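# Slide the sanding block under the shelf board

## Task

Put the sanding block on the bench beneath the shelf so that the shelf's board covers all of it from above. Afterwards, bring both hands to places where neither is above or below the board and neither touches anything.

## Robot and tools

Robot: two arms. left_arm carries a left hand; right_arm carries a right hand, its mirror. Base positions in the scene frame: left_arm (-0.013, +0.293, -0.002) m, quat_wxyz (+1.000, 0, 0, -0.007); right_arm (+0.044, -0.358, +0.002) m, quat_wxyz (+1.000, 0, 0, +0.007). A post stands on the floor behind the arms. Loose objects can get a brief nudge at times. Two reference images of the five-finger left hand are available via show_instructions.

Frames. Scene frame: origin at table-top height, halfway between the nominal bases, +z up, +x out over the table, left_arm toward +y (not image left). Each hand's reported end_effector_position (m) and end_effector_quat_wxyz are in that arm's own base frame; they may be off by a few cm, more at long reach. Pose offsets you send are along the current Hand target's own axes. Hand point: rigid with the palm, 0.15 m out from the wrist face along the fingers, 0.05 m in front of the palm. Its +z runs along straight fingers, +y out of the palm, +x across the palm away from the thumb on the right hand (toward the thumb on the left). Straight fingers extend 0.06-0.07 m past the point and sit 0.06 m behind it (-y). The hand spans 0.08 m on the little-finger side; on the thumb side 0.02 m with the thumb turned in, up to 0.09 m otherwise. A wrist bracket on the little-finger side reaches 0.10 m across and can collide.

Row layout (28 numbers, each in [-1, 1], both arms always present): left dx, dy, dz, rx, ry, rz, then left little, ring, middle, index, thumb_bend, thumb_turn, force_limit, speed; then the same 14 for the right arm. Pose part: an offset (not a pose) from the Hand target held when the action began, in that target's axes; 1.0 = 0.6 m or 180 degrees; rx, ry, rz form one rotation vector. All six zero = no new request for that arm. Hand part: absolute motor targets. Fingers and thumb_bend: +1 straight/open, -1 curled/closed. thumb_turn: +1 beside the palm, -1 across in front of it. force_limit: -1 about 0 N up to +1 at 10 N fingertip force (15 N for the two thumb motors). speed: near zero at -1 rising to full at +0.48 and above; full travel takes 0.49 s. Use speed -0.94 or lower for gentle closing. There is no 'unchanged' value: resend the last executed hand numbers, or hand_measured plus hand_force_limit and hand_speed if none were sent yet. Thumb turned in with fingers closing grips 0.035-0.065 m objects; handles down to about 0.025 m; thumb tip to index pad can pinch light items up to about 0.08 m.

execute_actions: actions = list of actions; each action is a table of up to 15 rows, one per 1/30 s step; a short table repeats its final row to 15 steps. Each row in an action counts from the action's start target, not the prior row; a new action starts from the updated Hand target, so the same offset moves further. cameras: list of names, ["all"], or []; default shows all only for an empty actions list. Send an empty list to just look.

move: target is one 28-number row or a list of up to 15 rows; every row is an offset from the same starting Hand targets. Straight-line paths, shortest rotation, all arms finishing together, capped at 10 s. speed: m/s, 0.002 to 4.3, default 0.25 (turns at twice that in rad/s), one value or one per target. blend: corner rounding radius in m, default 0 (stop at each). blocking=false returns after about 0.5 s while motion continues. No obstacle avoidance; faster means harder contact and more lag. Result adds a 'move:' line: done, off_target, moving, held, fault, plus limits (paced = clipped, held = steps withheld).

wait: seconds 0-3600, sends nothing new. stop: brakes a running move. zoom_image: camera (cam_head_left, cam_head_right, cam_high, cam_low, cam_left_wrist, cam_right_wrist) and region [x0, y0, x1, y1] pixels, at most 504x504, on the latest image. finished_scene: scene 1, final.

Results: Hand target is the last commanded pose after clipping; hands often rest 1-3 cm (sometimes 5 cm) short, usually low, from friction or weight, not necessarily contact. Resend the remaining gap as an offset. Orientation commands are clipped to 40 degrees from measured per step. hand_measured, hand_stopped_by (moving, target, force, stalled, fault) and hand_load_n (positive = pushed open) follow motor order; a load falling near 0 signals a lost grip. Joint torques, velocities and motor temperatures are also listed; MOTOR HOT appears at 85 °C, and at 100 °C the arm goes limp for 30-60 s (OVER-TEMPERATURE FAULT).

Avoid: dropping the block even slightly, letting go while it moves, knocking it off the table, fast impacts with the shelf, bench, post or the other arm, pressing the two hands together, overloading fingers, and long stretched-out holds that heat motors. To stop pushing on something, command back past the hand point. Near a base, small moves can swing the elbow fast. Joint ranges (rad): waist ±2.880, shoulder 0 to 3.142, elbow 0 to 3.019, wrist pitch -1.693 to 1.571, wrist yaw ±1.571, wrist roll ±2.094.

Each tool is called after "Request:" by a JSON object that holds its "fn" and its "kwargs".

Reference images:

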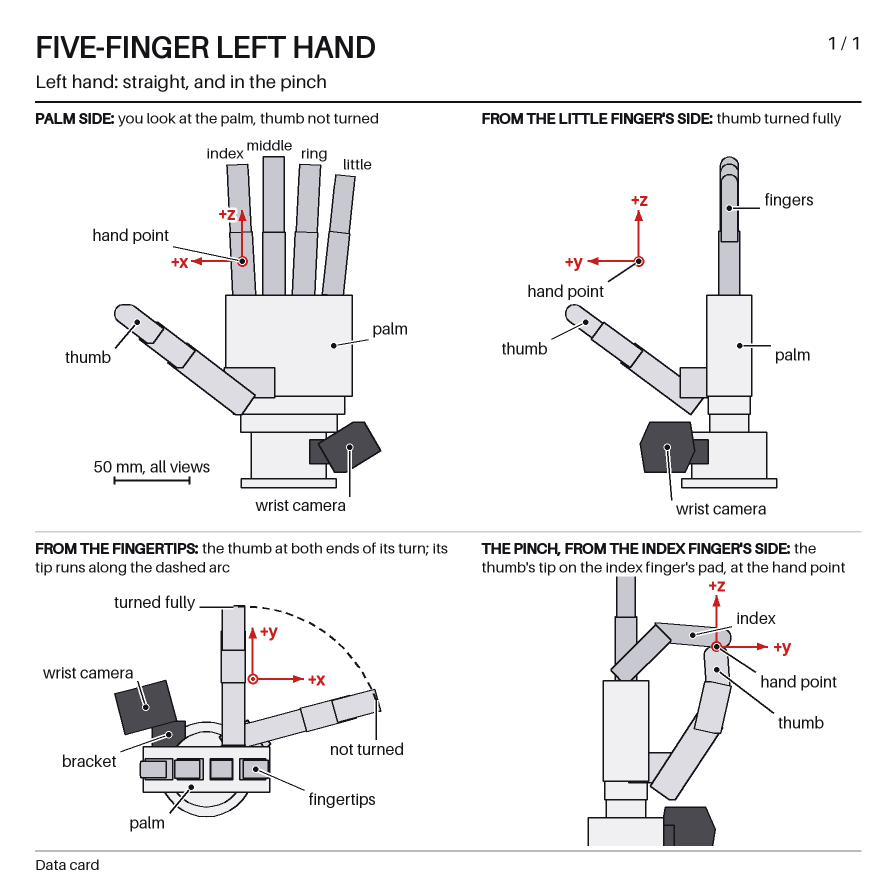

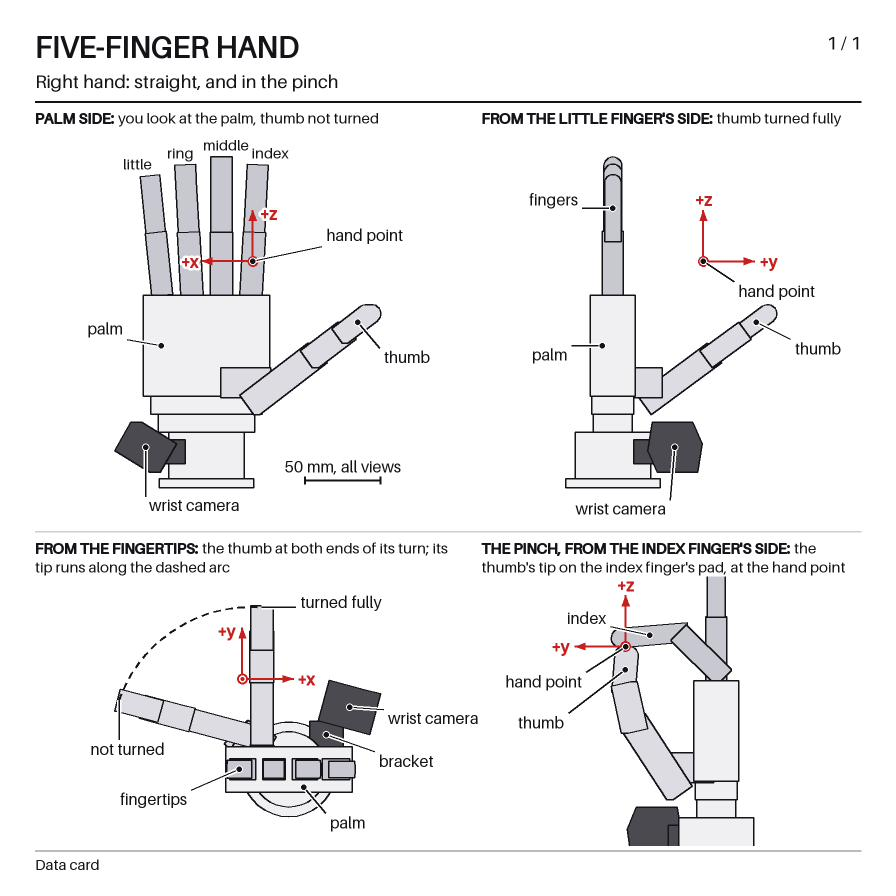

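## Session

Request:
{"fn": "execute_actions", "kwargs": {"actions": []}}

Scene clock: 0.00 s.
left_arm: end_effector_position=(+0.3575, +0.2562, +0.2381) hand_measured=(+1.000, +1.000, +1.000, +1.000, +1.000, +1.000) hand_load_n=(-0.5, +0.0, +0.0, +0.0, +0.0, +0.0) hand_stopped_by=(target, target, target, target, target, target) hand_force_limit=0.00 hand_speed=-0.80 end_effector_quat_wxyz=(-0.011, +0.701, -0.712, +0.031) | right_arm: end_effector_position=(+0.2214, +0.0483, +0.1438) hand_measured=(+1.000, +1.000, +1.000, +1.000, +1.000, +1.000) hand_load_n=(+0.0, +0.0, +0.0, +0.0, +0.0, +0.0) hand_stopped_by=(target, target, target, target, target, target) hand_force_limit=0.00 hand_speed=-0.80 end_effector_quat_wxyz=(-0.120, +0.983, +0.115, +0.084)
Joint positions: left_arm=[0.623 1.642 1.655 -1.554 0.058 0.638] | right_arm=[0.289 0.85 0.748 -1.258 -0.207 -1.492]
Joint velocities: within noise
Joint torques (N m): no reading
Motor temperatures (°C): left_arm=[32 30 34 26 27 31] | right_arm=[26 31 27 29 30 24]
Heat: left arm: hottest elbow 34 °C; right arm: hottest shoulder 31 °C.
Hand target: left_arm +0.3623, +0.2597, +0.2480; -0.025, +0.701, -0.712, +0.033 | right_arm +0.2282, +0.0503, +0.1525; -0.122, +0.981, +0.116, +0.095

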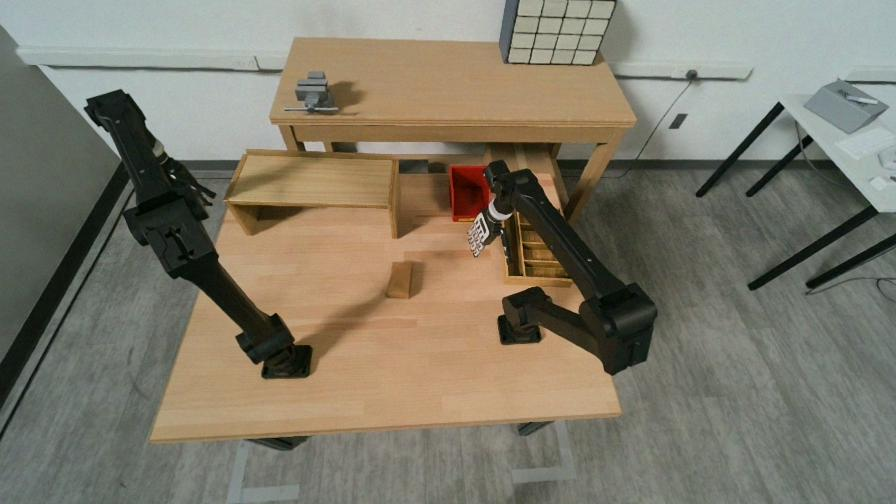

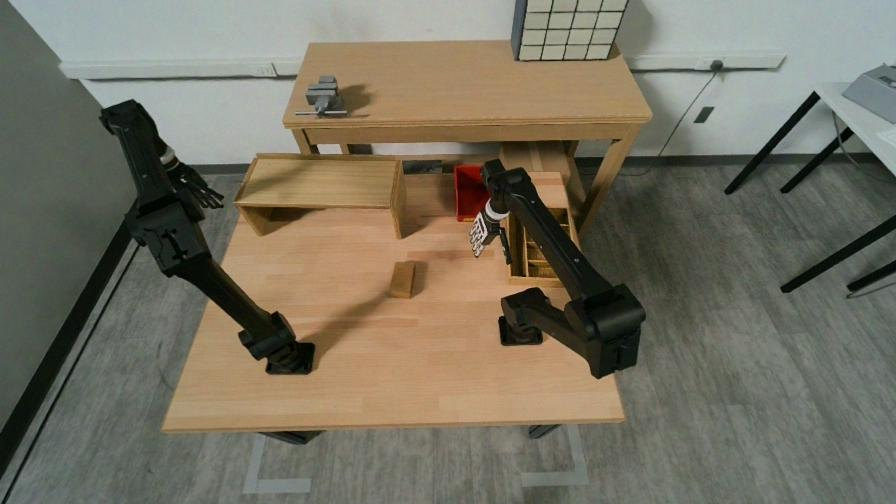

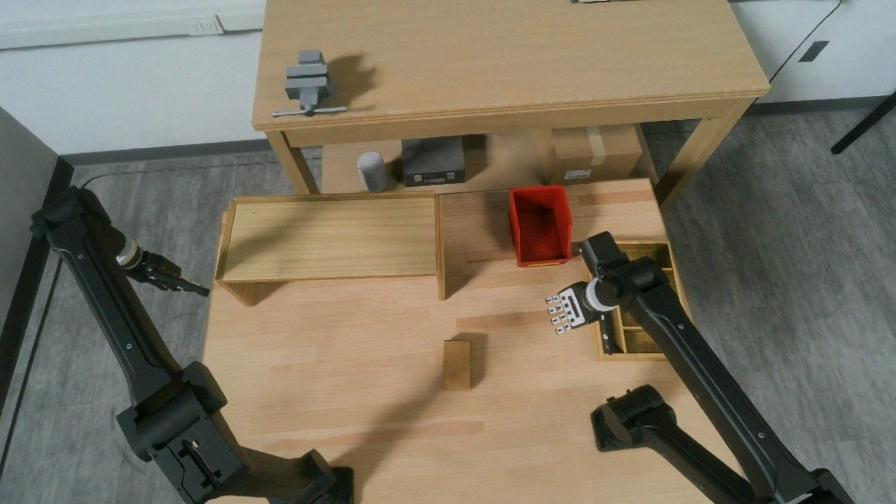

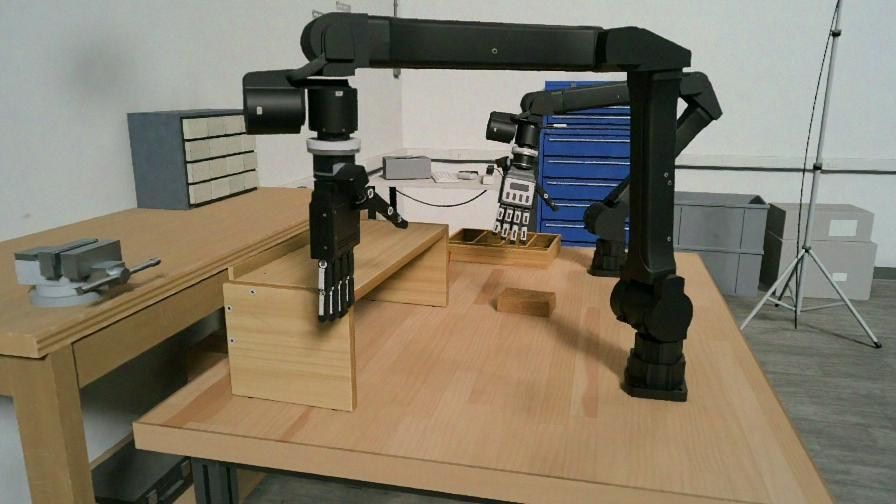

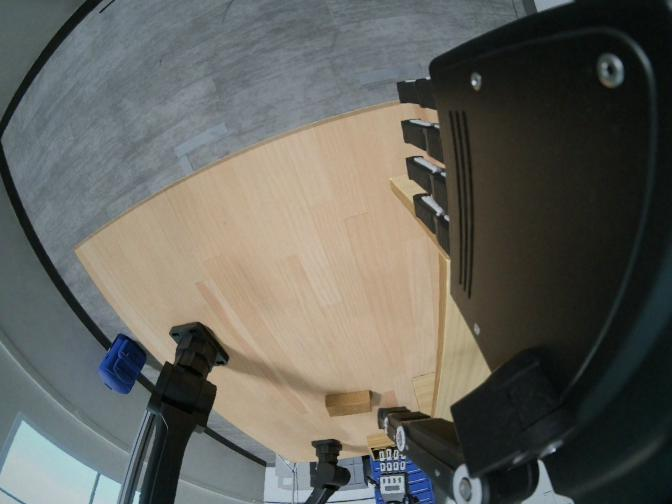

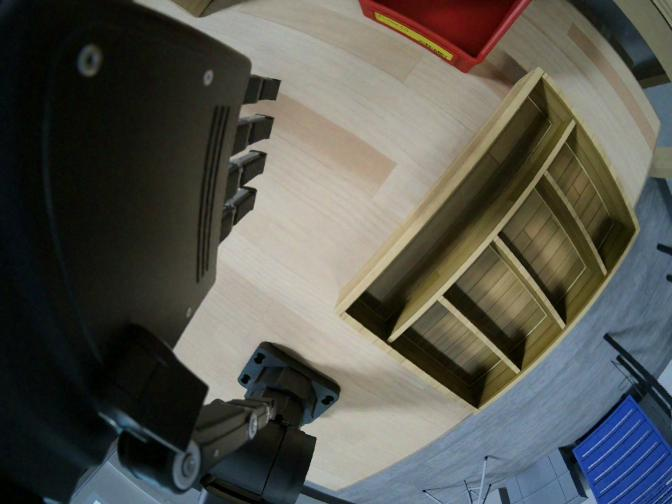

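Request:
{"fn": "zoom_image", "kwargs": {"camera": "cam_high", "region": [200, 150, 700, 430]}}

Request:
{"fn": "zoom_image", "kwargs": {"camera": "cam_low", "region": [130, 180, 630, 460]}}

Request:
{"fn": "zoom_image", "kwargs": {"camera": "cam_head_left", "region": [140, 130, 640, 450]}}

Request:
{"fn": "zoom_image", "kwargs": {"camera": "cam_left_wrist", "region": [270, 300, 520, 504]}}

Scaled by 1.008 from the camera's image (finer frame: 1280x720).

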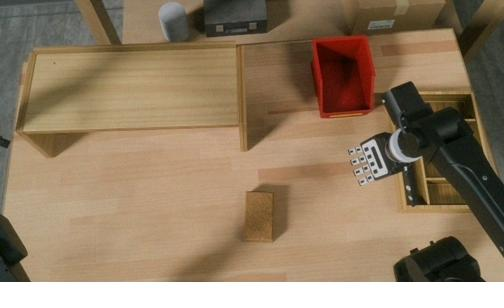

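Scaled by 1.008 from the camera's image (finer frame: 1280x720).

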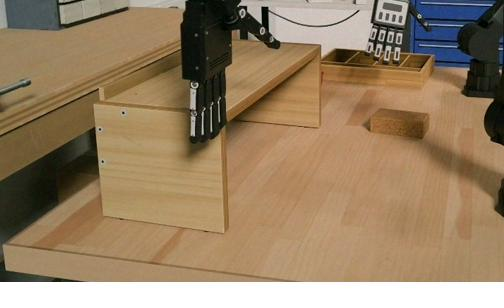

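Scaled by 1.008 from the camera's image (finer frame: 1280x720).

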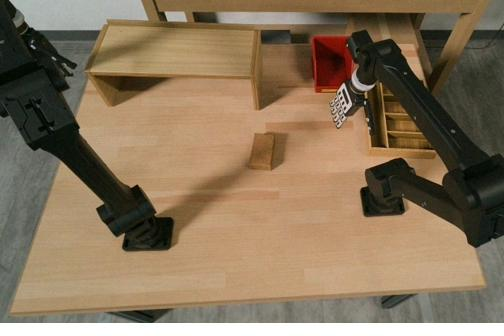

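Scaled by 2.016 from the camera's image (finer frame: 960x720).

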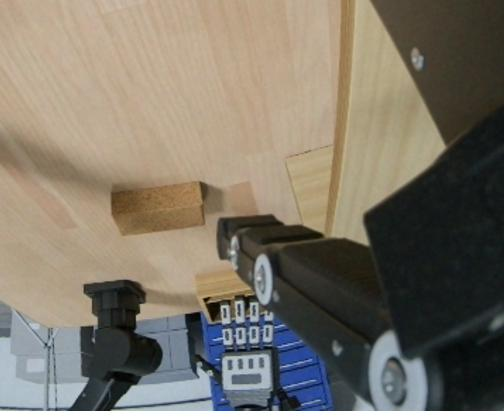

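Request:
{"fn": "move", "kwargs": {"target": [[0.202,0.036,-0.135,0,0,0.15,1,1,1,1,1,1,0,-0.8, 0,0,0,0,0,0,1,1,1,1,1,1,0,-0.8],[0.954,0.280,0.034,0,0,0.517,1,1,1,1,1,1,0,-0.8, 0,0,0,0,0,0,1,1,1,1,1,1,0,-0.8]], "blend": 0.05, "speed": 0.25, "cameras": ["all"]}}

Scene clock: 85.53 s.
left_arm: end_effector_position=(+0.1795, -0.2917, +0.2084) hand_measured=(+1.000, +1.000, +1.000, +1.000, +1.000, +1.000) hand_load_n=(+0.0, +0.0, +0.0, +0.0, +0.0, +0.0) hand_stopped_by=(target, target, target, target, target, target) hand_force_limit=0.00 hand_speed=-0.80 end_effector_quat_wxyz=(+0.028, +0.035, +0.999, +0.016) | right_arm: end_effector_position=(+0.2214, +0.0483, +0.1438) hand_measured=(+1.000, +1.000, +1.000, +1.000, +1.000, +1.000) hand_load_n=(+0.0, +0.0, +0.0, +0.0, +0.0, +0.0) hand_stopped_by=(target, target, target, target, target, target) hand_force_limit=0.00 hand_speed=-0.80 end_effector_quat_wxyz=(-0.120, +0.983, +0.115, +0.084)
Joint positions: left_arm=[-1.073 1.413 1.309 -1.467 -0.065 0.567] | right_arm=[0.289 0.85 0.748 -1.258 -0.207 -1.492]
Joint torques (N m): left_arm=[-1.32 -10.87 13.27 1.02 -0.09 0.07] | right_arm=[-1.08 -1.26 8.62 0.55 -0.17 0.06]
Motor temperatures (°C): left_arm=[31 33 42 26 27 30] | right_arm=[25 30 32 29 30 24]
Heat: left arm: hottest elbow 42 °C; right arm: hottest elbow 32 °C.
Hand target: left_arm +0.1870, -0.3101, +0.2196; +0.042, +0.035, +0.999, -0.004 | right_arm +0.2282, +0.0503, +0.1525; -0.122, +0.981, +0.116, +0.095
Off the commanded pose: left_arm 0.023 m, 3 deg | right_arm 0.011 m, 1 deg.
move: off_target (left_arm)

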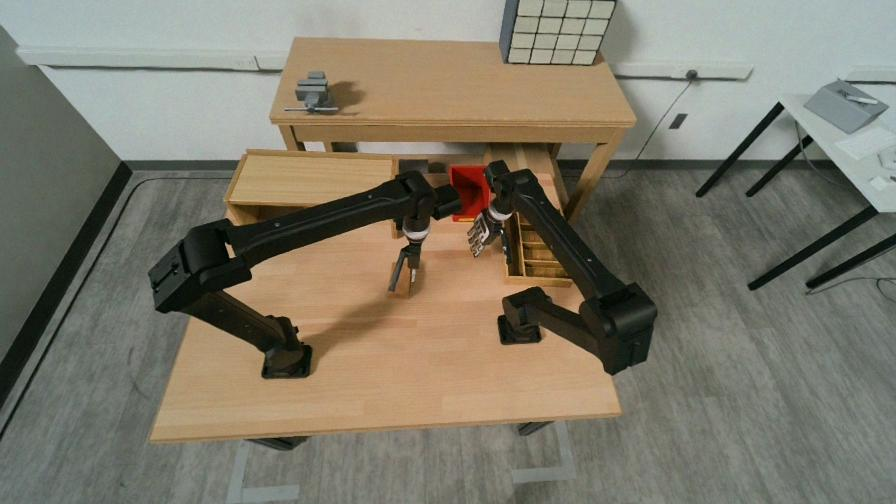

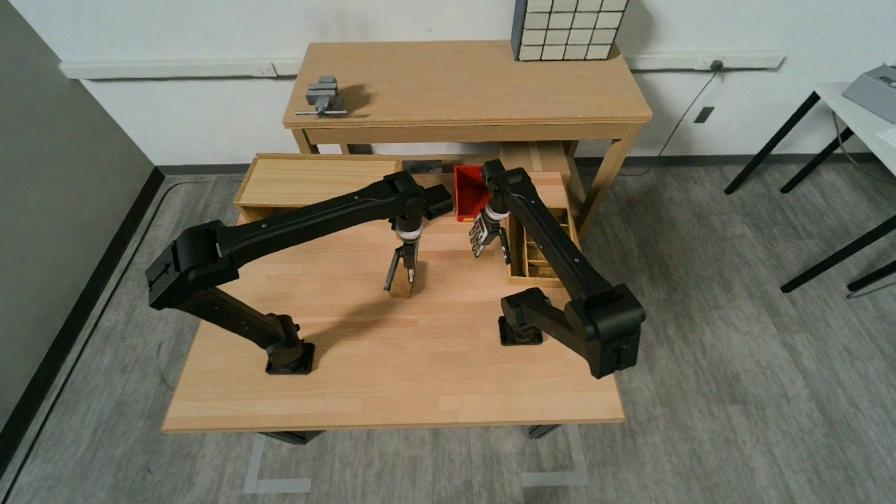

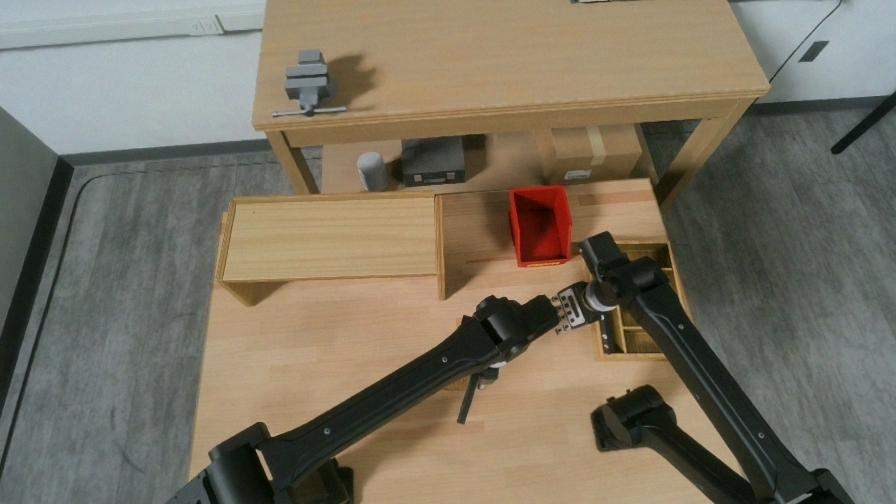

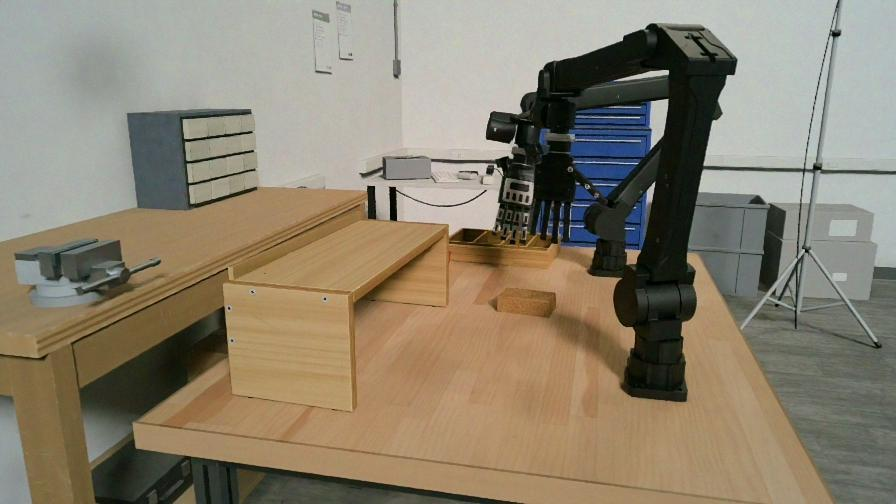

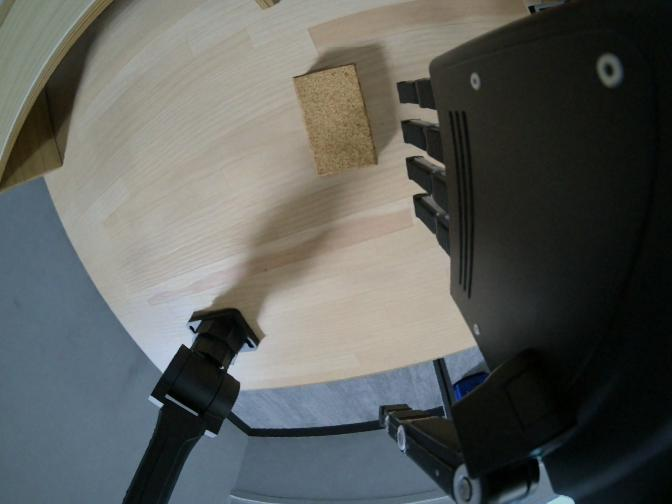

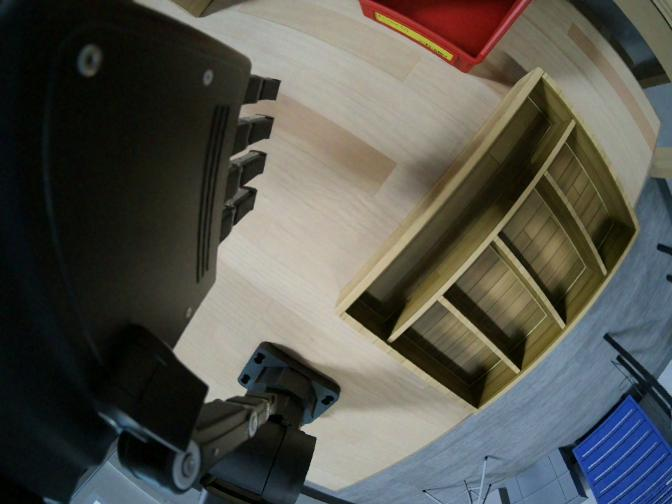

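Request:
{"fn": "move", "kwargs": {"target": [[0.004,-0.041,0.084,0,0,0,1,1,1,1,1,1,0,-0.8, -0.051,0.158,-0.153,0,0,0,1,1,1,1,1,1,0,-0.8]], "speed": 0.15, "cameras": ["cam_head_left","cam_head_right","cam_low","cam_left_wrist"]}}

Scene clock: 100.57 s.
left_arm: end_effector_position=(+0.1897, -0.3289, +0.1755) hand_measured=(+1.000, +1.000, +1.000, +1.000, +1.000, +1.000) hand_load_n=(+0.5, +0.0, +0.0, +0.0, +0.0, +0.0) hand_stopped_by=(target, target, target, target, target, target) hand_force_limit=0.00 hand_speed=-0.80 end_effector_quat_wxyz=(+0.041, +0.032, +0.999, -0.005) | right_arm: end_effector_position=(+0.1991, -0.0645, +0.1964) hand_measured=(+1.000, +1.000, +1.000, +1.000, +1.000, +1.000) hand_load_n=(+0.0, +0.0, +0.0, +0.0, +0.0, +0.0) hand_stopped_by=(target, target, target, target, target, target) hand_force_limit=0.00 hand_speed=-0.80 end_effector_quat_wxyz=(-0.126, +0.982, +0.116, +0.081)
Joint positions: left_arm=[-1.093 1.487 1.309 -1.345 -0.067 0.543] | right_arm=[-0.273 0.811 0.873 -1.575 -0.295 -2.07]
Joint torques (N m): left_arm=[-1.96 -12.04 8.92 1.28 -0.09 0.04] | right_arm=[-2.55 -0.26 10.13 -0.03 -0.34 -0.03]
Heat: left arm: hottest elbow 44 °C; right arm: hottest elbow 32 °C.
Hand target: left_arm +0.1869, -0.3350, +0.1693; +0.041, +0.035, +0.999, -0.004 | right_arm +0.2080, -0.0694, +0.2126; -0.122, +0.981, +0.116, +0.095
Off the commanded pose: left_arm 0.009 m, 0 deg | right_arm 0.019 m, 2 deg.
joint sent to its limit (right arm) — joint 6 (wrist roll), lower limit. The joint targets still meet the commanded pose.
move: off_target (right_arm)

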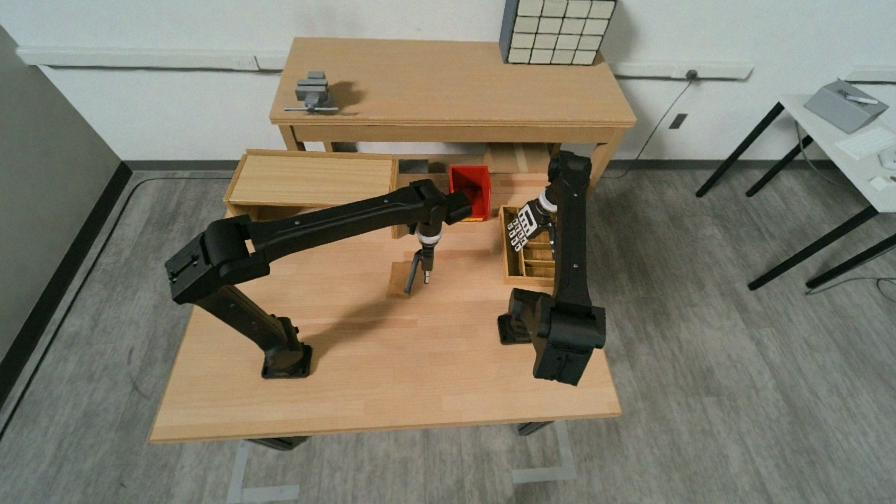

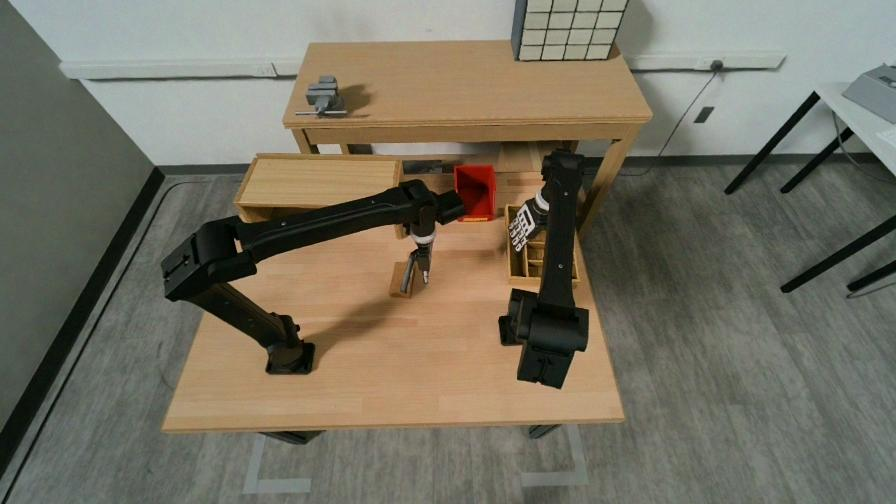

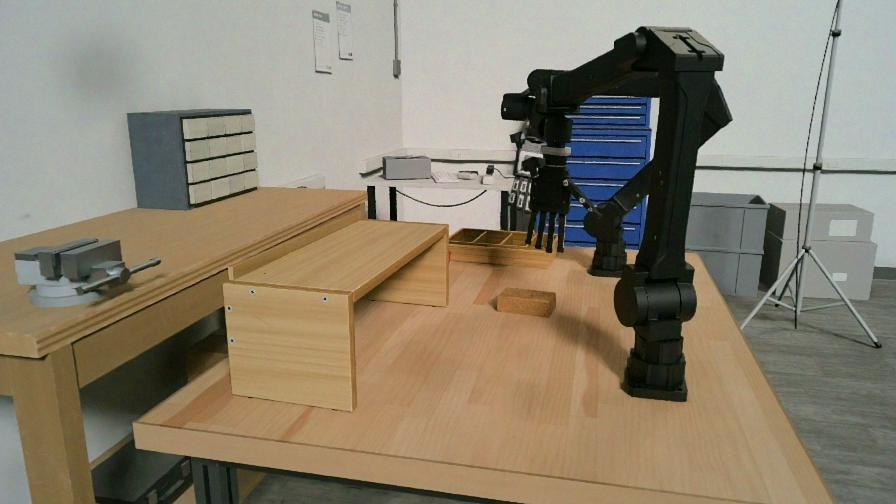

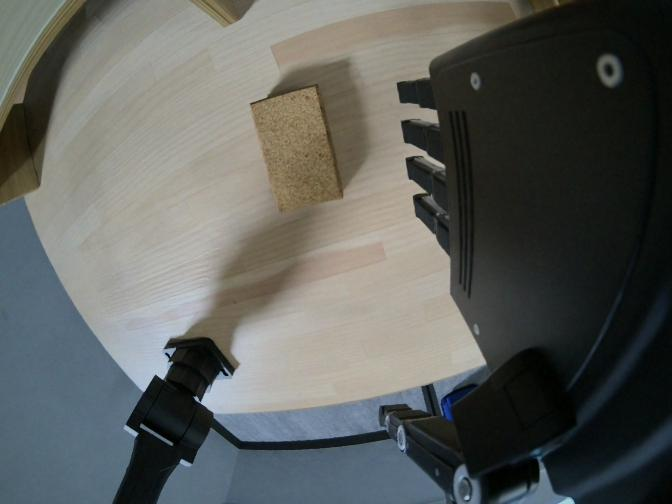

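Request:
{"fn": "move", "kwargs": {"target": [[0.008,0.001,0.1,0,0,0,1,1,1,1,1,1,0,-0.8, 0,0,0,0,0,0,1,1,1,1,1,1,0,-0.8]], "speed": 0.12, "cameras": ["cam_head_left","cam_low","cam_left_wrist"]}}

Request:
{"fn": "zoom_image", "kwargs": {"camera": "cam_low", "region": [440, 180, 640, 340]}}

Scene clock: 116.87 s.
left_arm: end_effector_position=(+0.1897, -0.3290, +0.1136) hand_measured=(+1.000, +1.000, +1.000, +1.000, +1.000, +1.000) hand_load_n=(+0.0, +0.0, +0.0, +0.0, +0.0, +0.0) hand_stopped_by=(target, target, target, target, target, target) hand_force_limit=0.00 hand_speed=-0.80 end_effector_quat_wxyz=(+0.040, +0.032, +0.999, -0.003) | right_arm: end_effector_position=(+0.1992, -0.0646, +0.1964) hand_measured=(+1.000, +1.000, +1.000, +1.000, +1.000, +1.000) hand_load_n=(+0.5, +0.0, +0.0, +0.0, +0.0, +0.0) hand_stopped_by=(target, target, target, target, target, target) hand_force_limit=0.00 hand_speed=-0.80 end_effector_quat_wxyz=(-0.126, +0.982, +0.116, +0.081)
Joint positions: left_arm=[-1.093 1.533 1.192 -1.187 -0.067 0.543] | right_arm=[-0.273 0.811 0.873 -1.575 -0.295 -2.071]
Joint torques (N m): left_arm=[-1.85 -12.86 8.75 1.25 -0.09 0.05] | right_arm=[-2.32 -0.09 10.17 -0.09 -0.34 -0.02]
Heat: left arm: hottest elbow 43 °C; right arm: hottest elbow 35 °C.
Hand target: left_arm +0.1872, -0.3349, +0.1093; +0.042, +0.035, +0.999, -0.004 | right_arm +0.2080, -0.0694, +0.2126; -0.122, +0.981, +0.116, +0.095
Off the commanded pose: left_arm 0.008 m, 0 deg | right_arm 0.019 m, 2 deg.
joint sent to its limit (right arm) — joint 6 (wrist roll), lower limit. The joint targets still meet the commanded pose.
move: done

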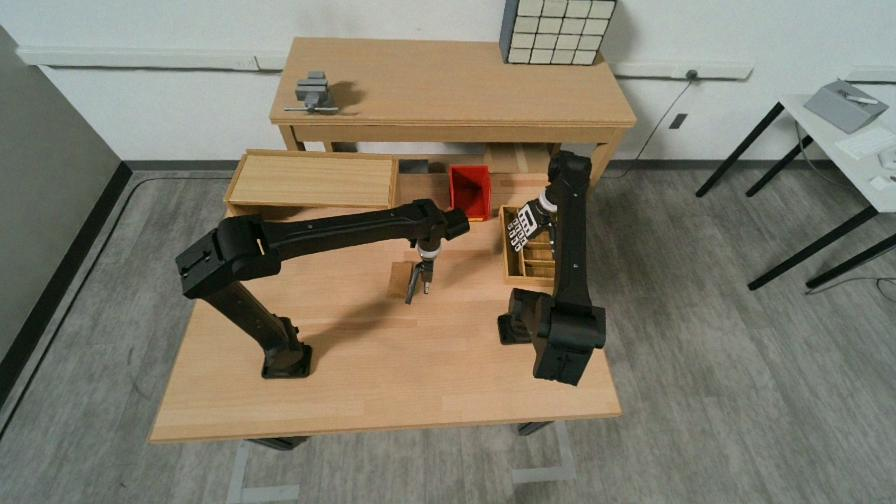

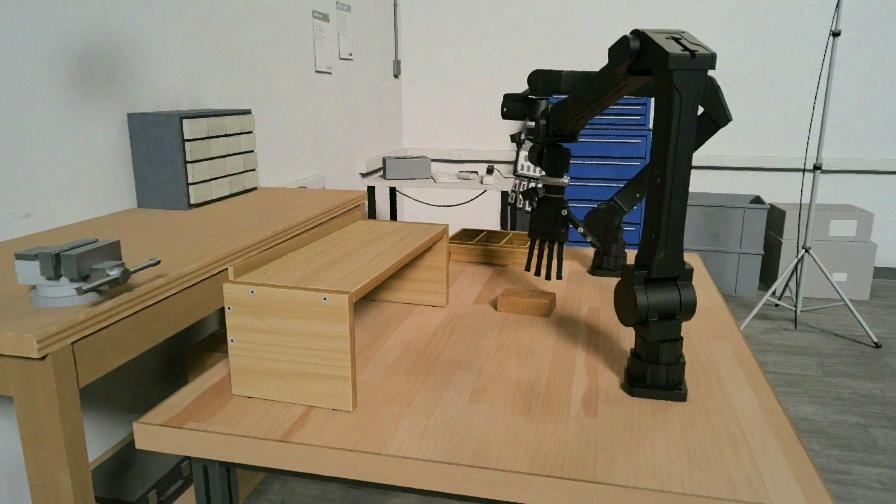

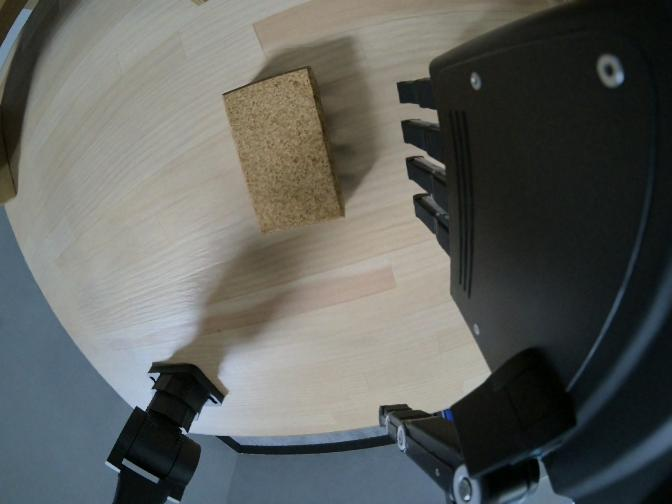

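Scaled by 2.520 from the camera's image (finer frame: 1280x720).

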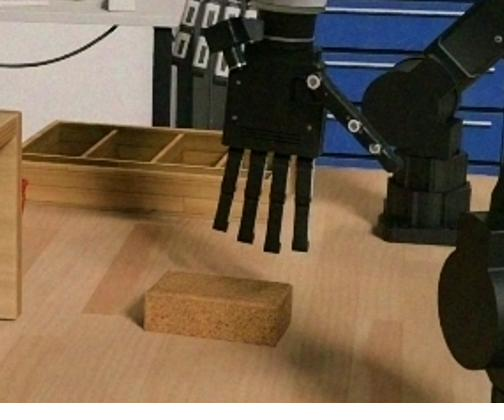

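Request:
{"fn": "move", "kwargs": {"target": [[0.004,0,0.044,0,0,0,1,1,1,1,1,1,0,-0.8, 0,0,0,0,0,0,1,1,1,1,1,1,0,-0.8]], "speed": 0.06, "cameras": ["cam_head_left","cam_low","cam_left_wrist"]}}

Request:
{"fn": "zoom_image", "kwargs": {"camera": "cam_low", "region": [440, 180, 640, 340]}}

Scene clock: 121.67 s.
left_arm: end_effector_position=(+0.1902, -0.3298, +0.0884) hand_measured=(+1.000, +1.000, +1.000, +1.000, +1.000, +1.000) hand_load_n=(+0.0, +0.0, +0.0, +0.0, +0.0, +0.0) hand_stopped_by=(target, target, target, target, target, target) hand_force_limit=0.00 hand_speed=-0.80 end_effector_quat_wxyz=(+0.041, +0.032, +0.999, -0.004) | right_arm: end_effector_position=(+0.1992, -0.0646, +0.1964) hand_measured=(+1.000, +1.000, +1.000, +1.000, +1.000, +1.000) hand_load_n=(+0.0, +0.0, +0.5, +0.0, +0.0, +0.0) hand_stopped_by=(target, target, target, target, target, target) hand_force_limit=0.00 hand_speed=-0.80 end_effector_quat_wxyz=(-0.126, +0.982, +0.116, +0.081)
Joint positions: left_arm=[-1.093 1.557 1.149 -1.116 -0.067 0.543] | right_arm=[-0.273 0.811 0.873 -1.575 -0.295 -2.071]
Joint torques (N m): left_arm=[-1.85 -12.57 8.4 1.13 -0.09 0.05] | right_arm=[-2.43 -0.44 10.18 -0.13 -0.35 -0.04]
Heat: left arm: hottest elbow 42 °C; right arm: hottest elbow 35 °C.
Hand target: left_arm +0.1870, -0.3350, +0.0827; +0.042, +0.035, +0.999, -0.004 | right_arm +0.2080, -0.0694, +0.2126; -0.122, +0.981, +0.116, +0.095
Off the commanded pose: left_arm 0.008 m, 0 deg | right_arm 0.019 m, 2 deg.
joint sent to its limit (right arm) — joint 6 (wrist roll), lower limit. The joint targets still meet the commanded pose.
move: done

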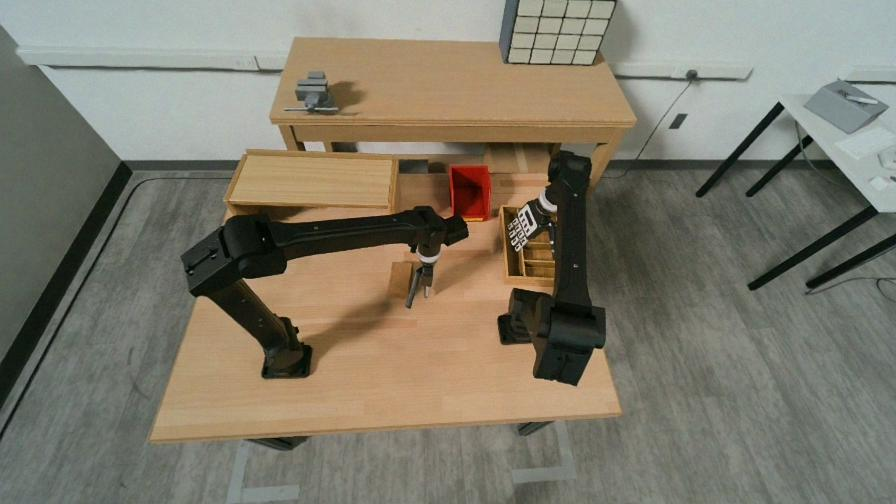

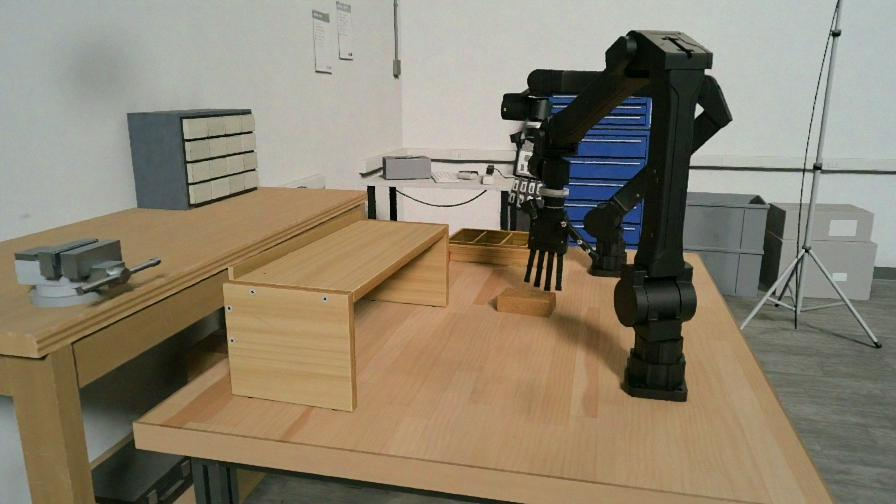

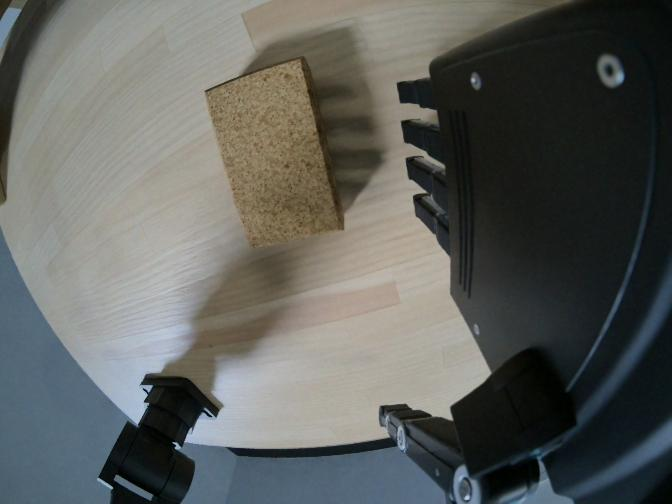

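Scaled by 2.520 from the camera's image (finer frame: 1280x720).

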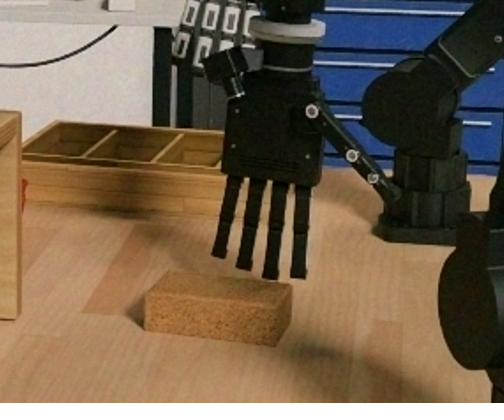

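Request:
{"fn": "move", "kwargs": {"target": [[0.007,0.1,-0.001,0,0,0,1,1,1,1,1,1,0,-0.8, 0,0,0,0,0,0,1,1,1,1,1,1,0,-0.8]], "speed": 0.06, "cameras": ["cam_head_left","cam_low","cam_left_wrist"]}}

Request:
{"fn": "zoom_image", "kwargs": {"camera": "cam_low", "region": [440, 180, 640, 340]}}

Scene clock: 131.43 s.
left_arm: end_effector_position=(+0.1808, -0.2753, +0.0774) hand_measured=(+1.000, +1.000, +1.000, +1.000, +1.000, +1.000) hand_load_n=(+0.0, +0.0, +0.0, +0.0, +0.0, +0.0) hand_stopped_by=(target, target, target, target, target, target) hand_force_limit=0.00 hand_speed=-0.80 end_effector_quat_wxyz=(+0.034, +0.039, +0.999, +0.008) | right_arm: end_effector_position=(+0.1992, -0.0646, +0.1964) hand_measured=(+1.000, +1.000, +1.000, +1.000, +1.000, +1.000) hand_load_n=(+0.0, +0.0, +0.0, +0.0, +0.0, +0.0) hand_stopped_by=(target, target, target, target, target, target) hand_force_limit=0.00 hand_speed=-0.80 end_effector_quat_wxyz=(-0.126, +0.982, +0.116, +0.081)
Joint positions: left_arm=[-1.053 1.46 1.003 -1.093 -0.066 0.597] | right_arm=[-0.273 0.811 0.873 -1.575 -0.295 -2.071]
Joint torques (N m): left_arm=[0.26 -13.57 7.97 1.09 0.01 0.19] | right_arm=[-2.26 -0.62 10.11 -0.17 -0.34 -0.04]
Heat: left arm: hottest elbow 41 °C; right arm: hottest elbow 36 °C.
Hand target: left_arm +0.1869, -0.2747, +0.0825; +0.041, +0.035, +0.999, -0.004 | right_arm +0.2080, -0.0694, +0.2126; -0.122, +0.981, +0.116, +0.095
Off the commanded pose: left_arm 0.008 m, 2 deg | right_arm 0.019 m, 2 deg.
joint sent to its limit (right arm) — joint 6 (wrist roll), lower limit. The joint targets still meet the commanded pose.
move: done

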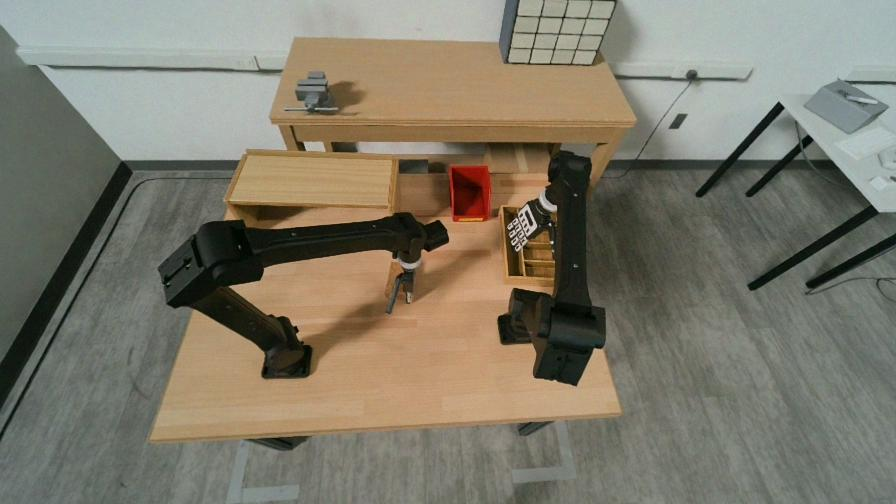

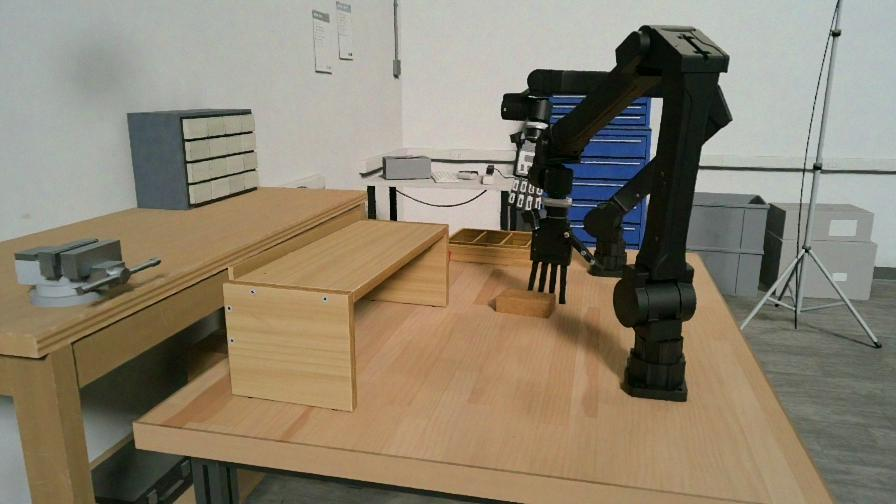

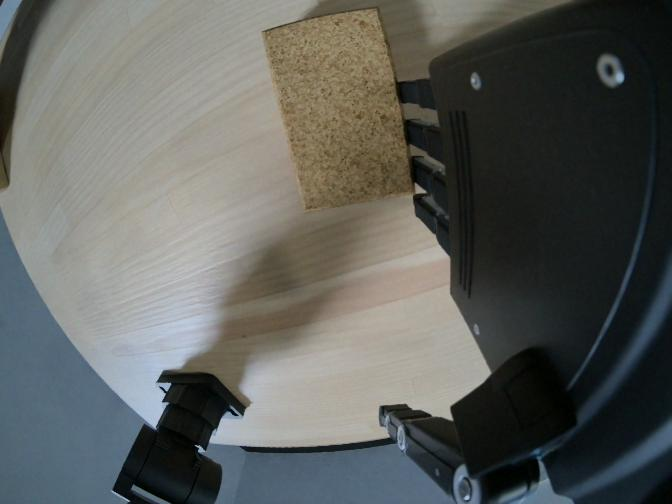

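Scaled by 2.520 from the camera's image (finer frame: 1280x720).

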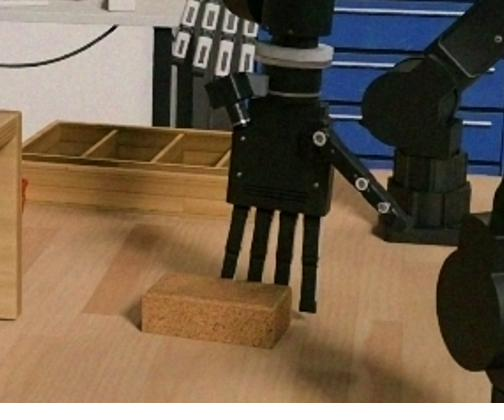

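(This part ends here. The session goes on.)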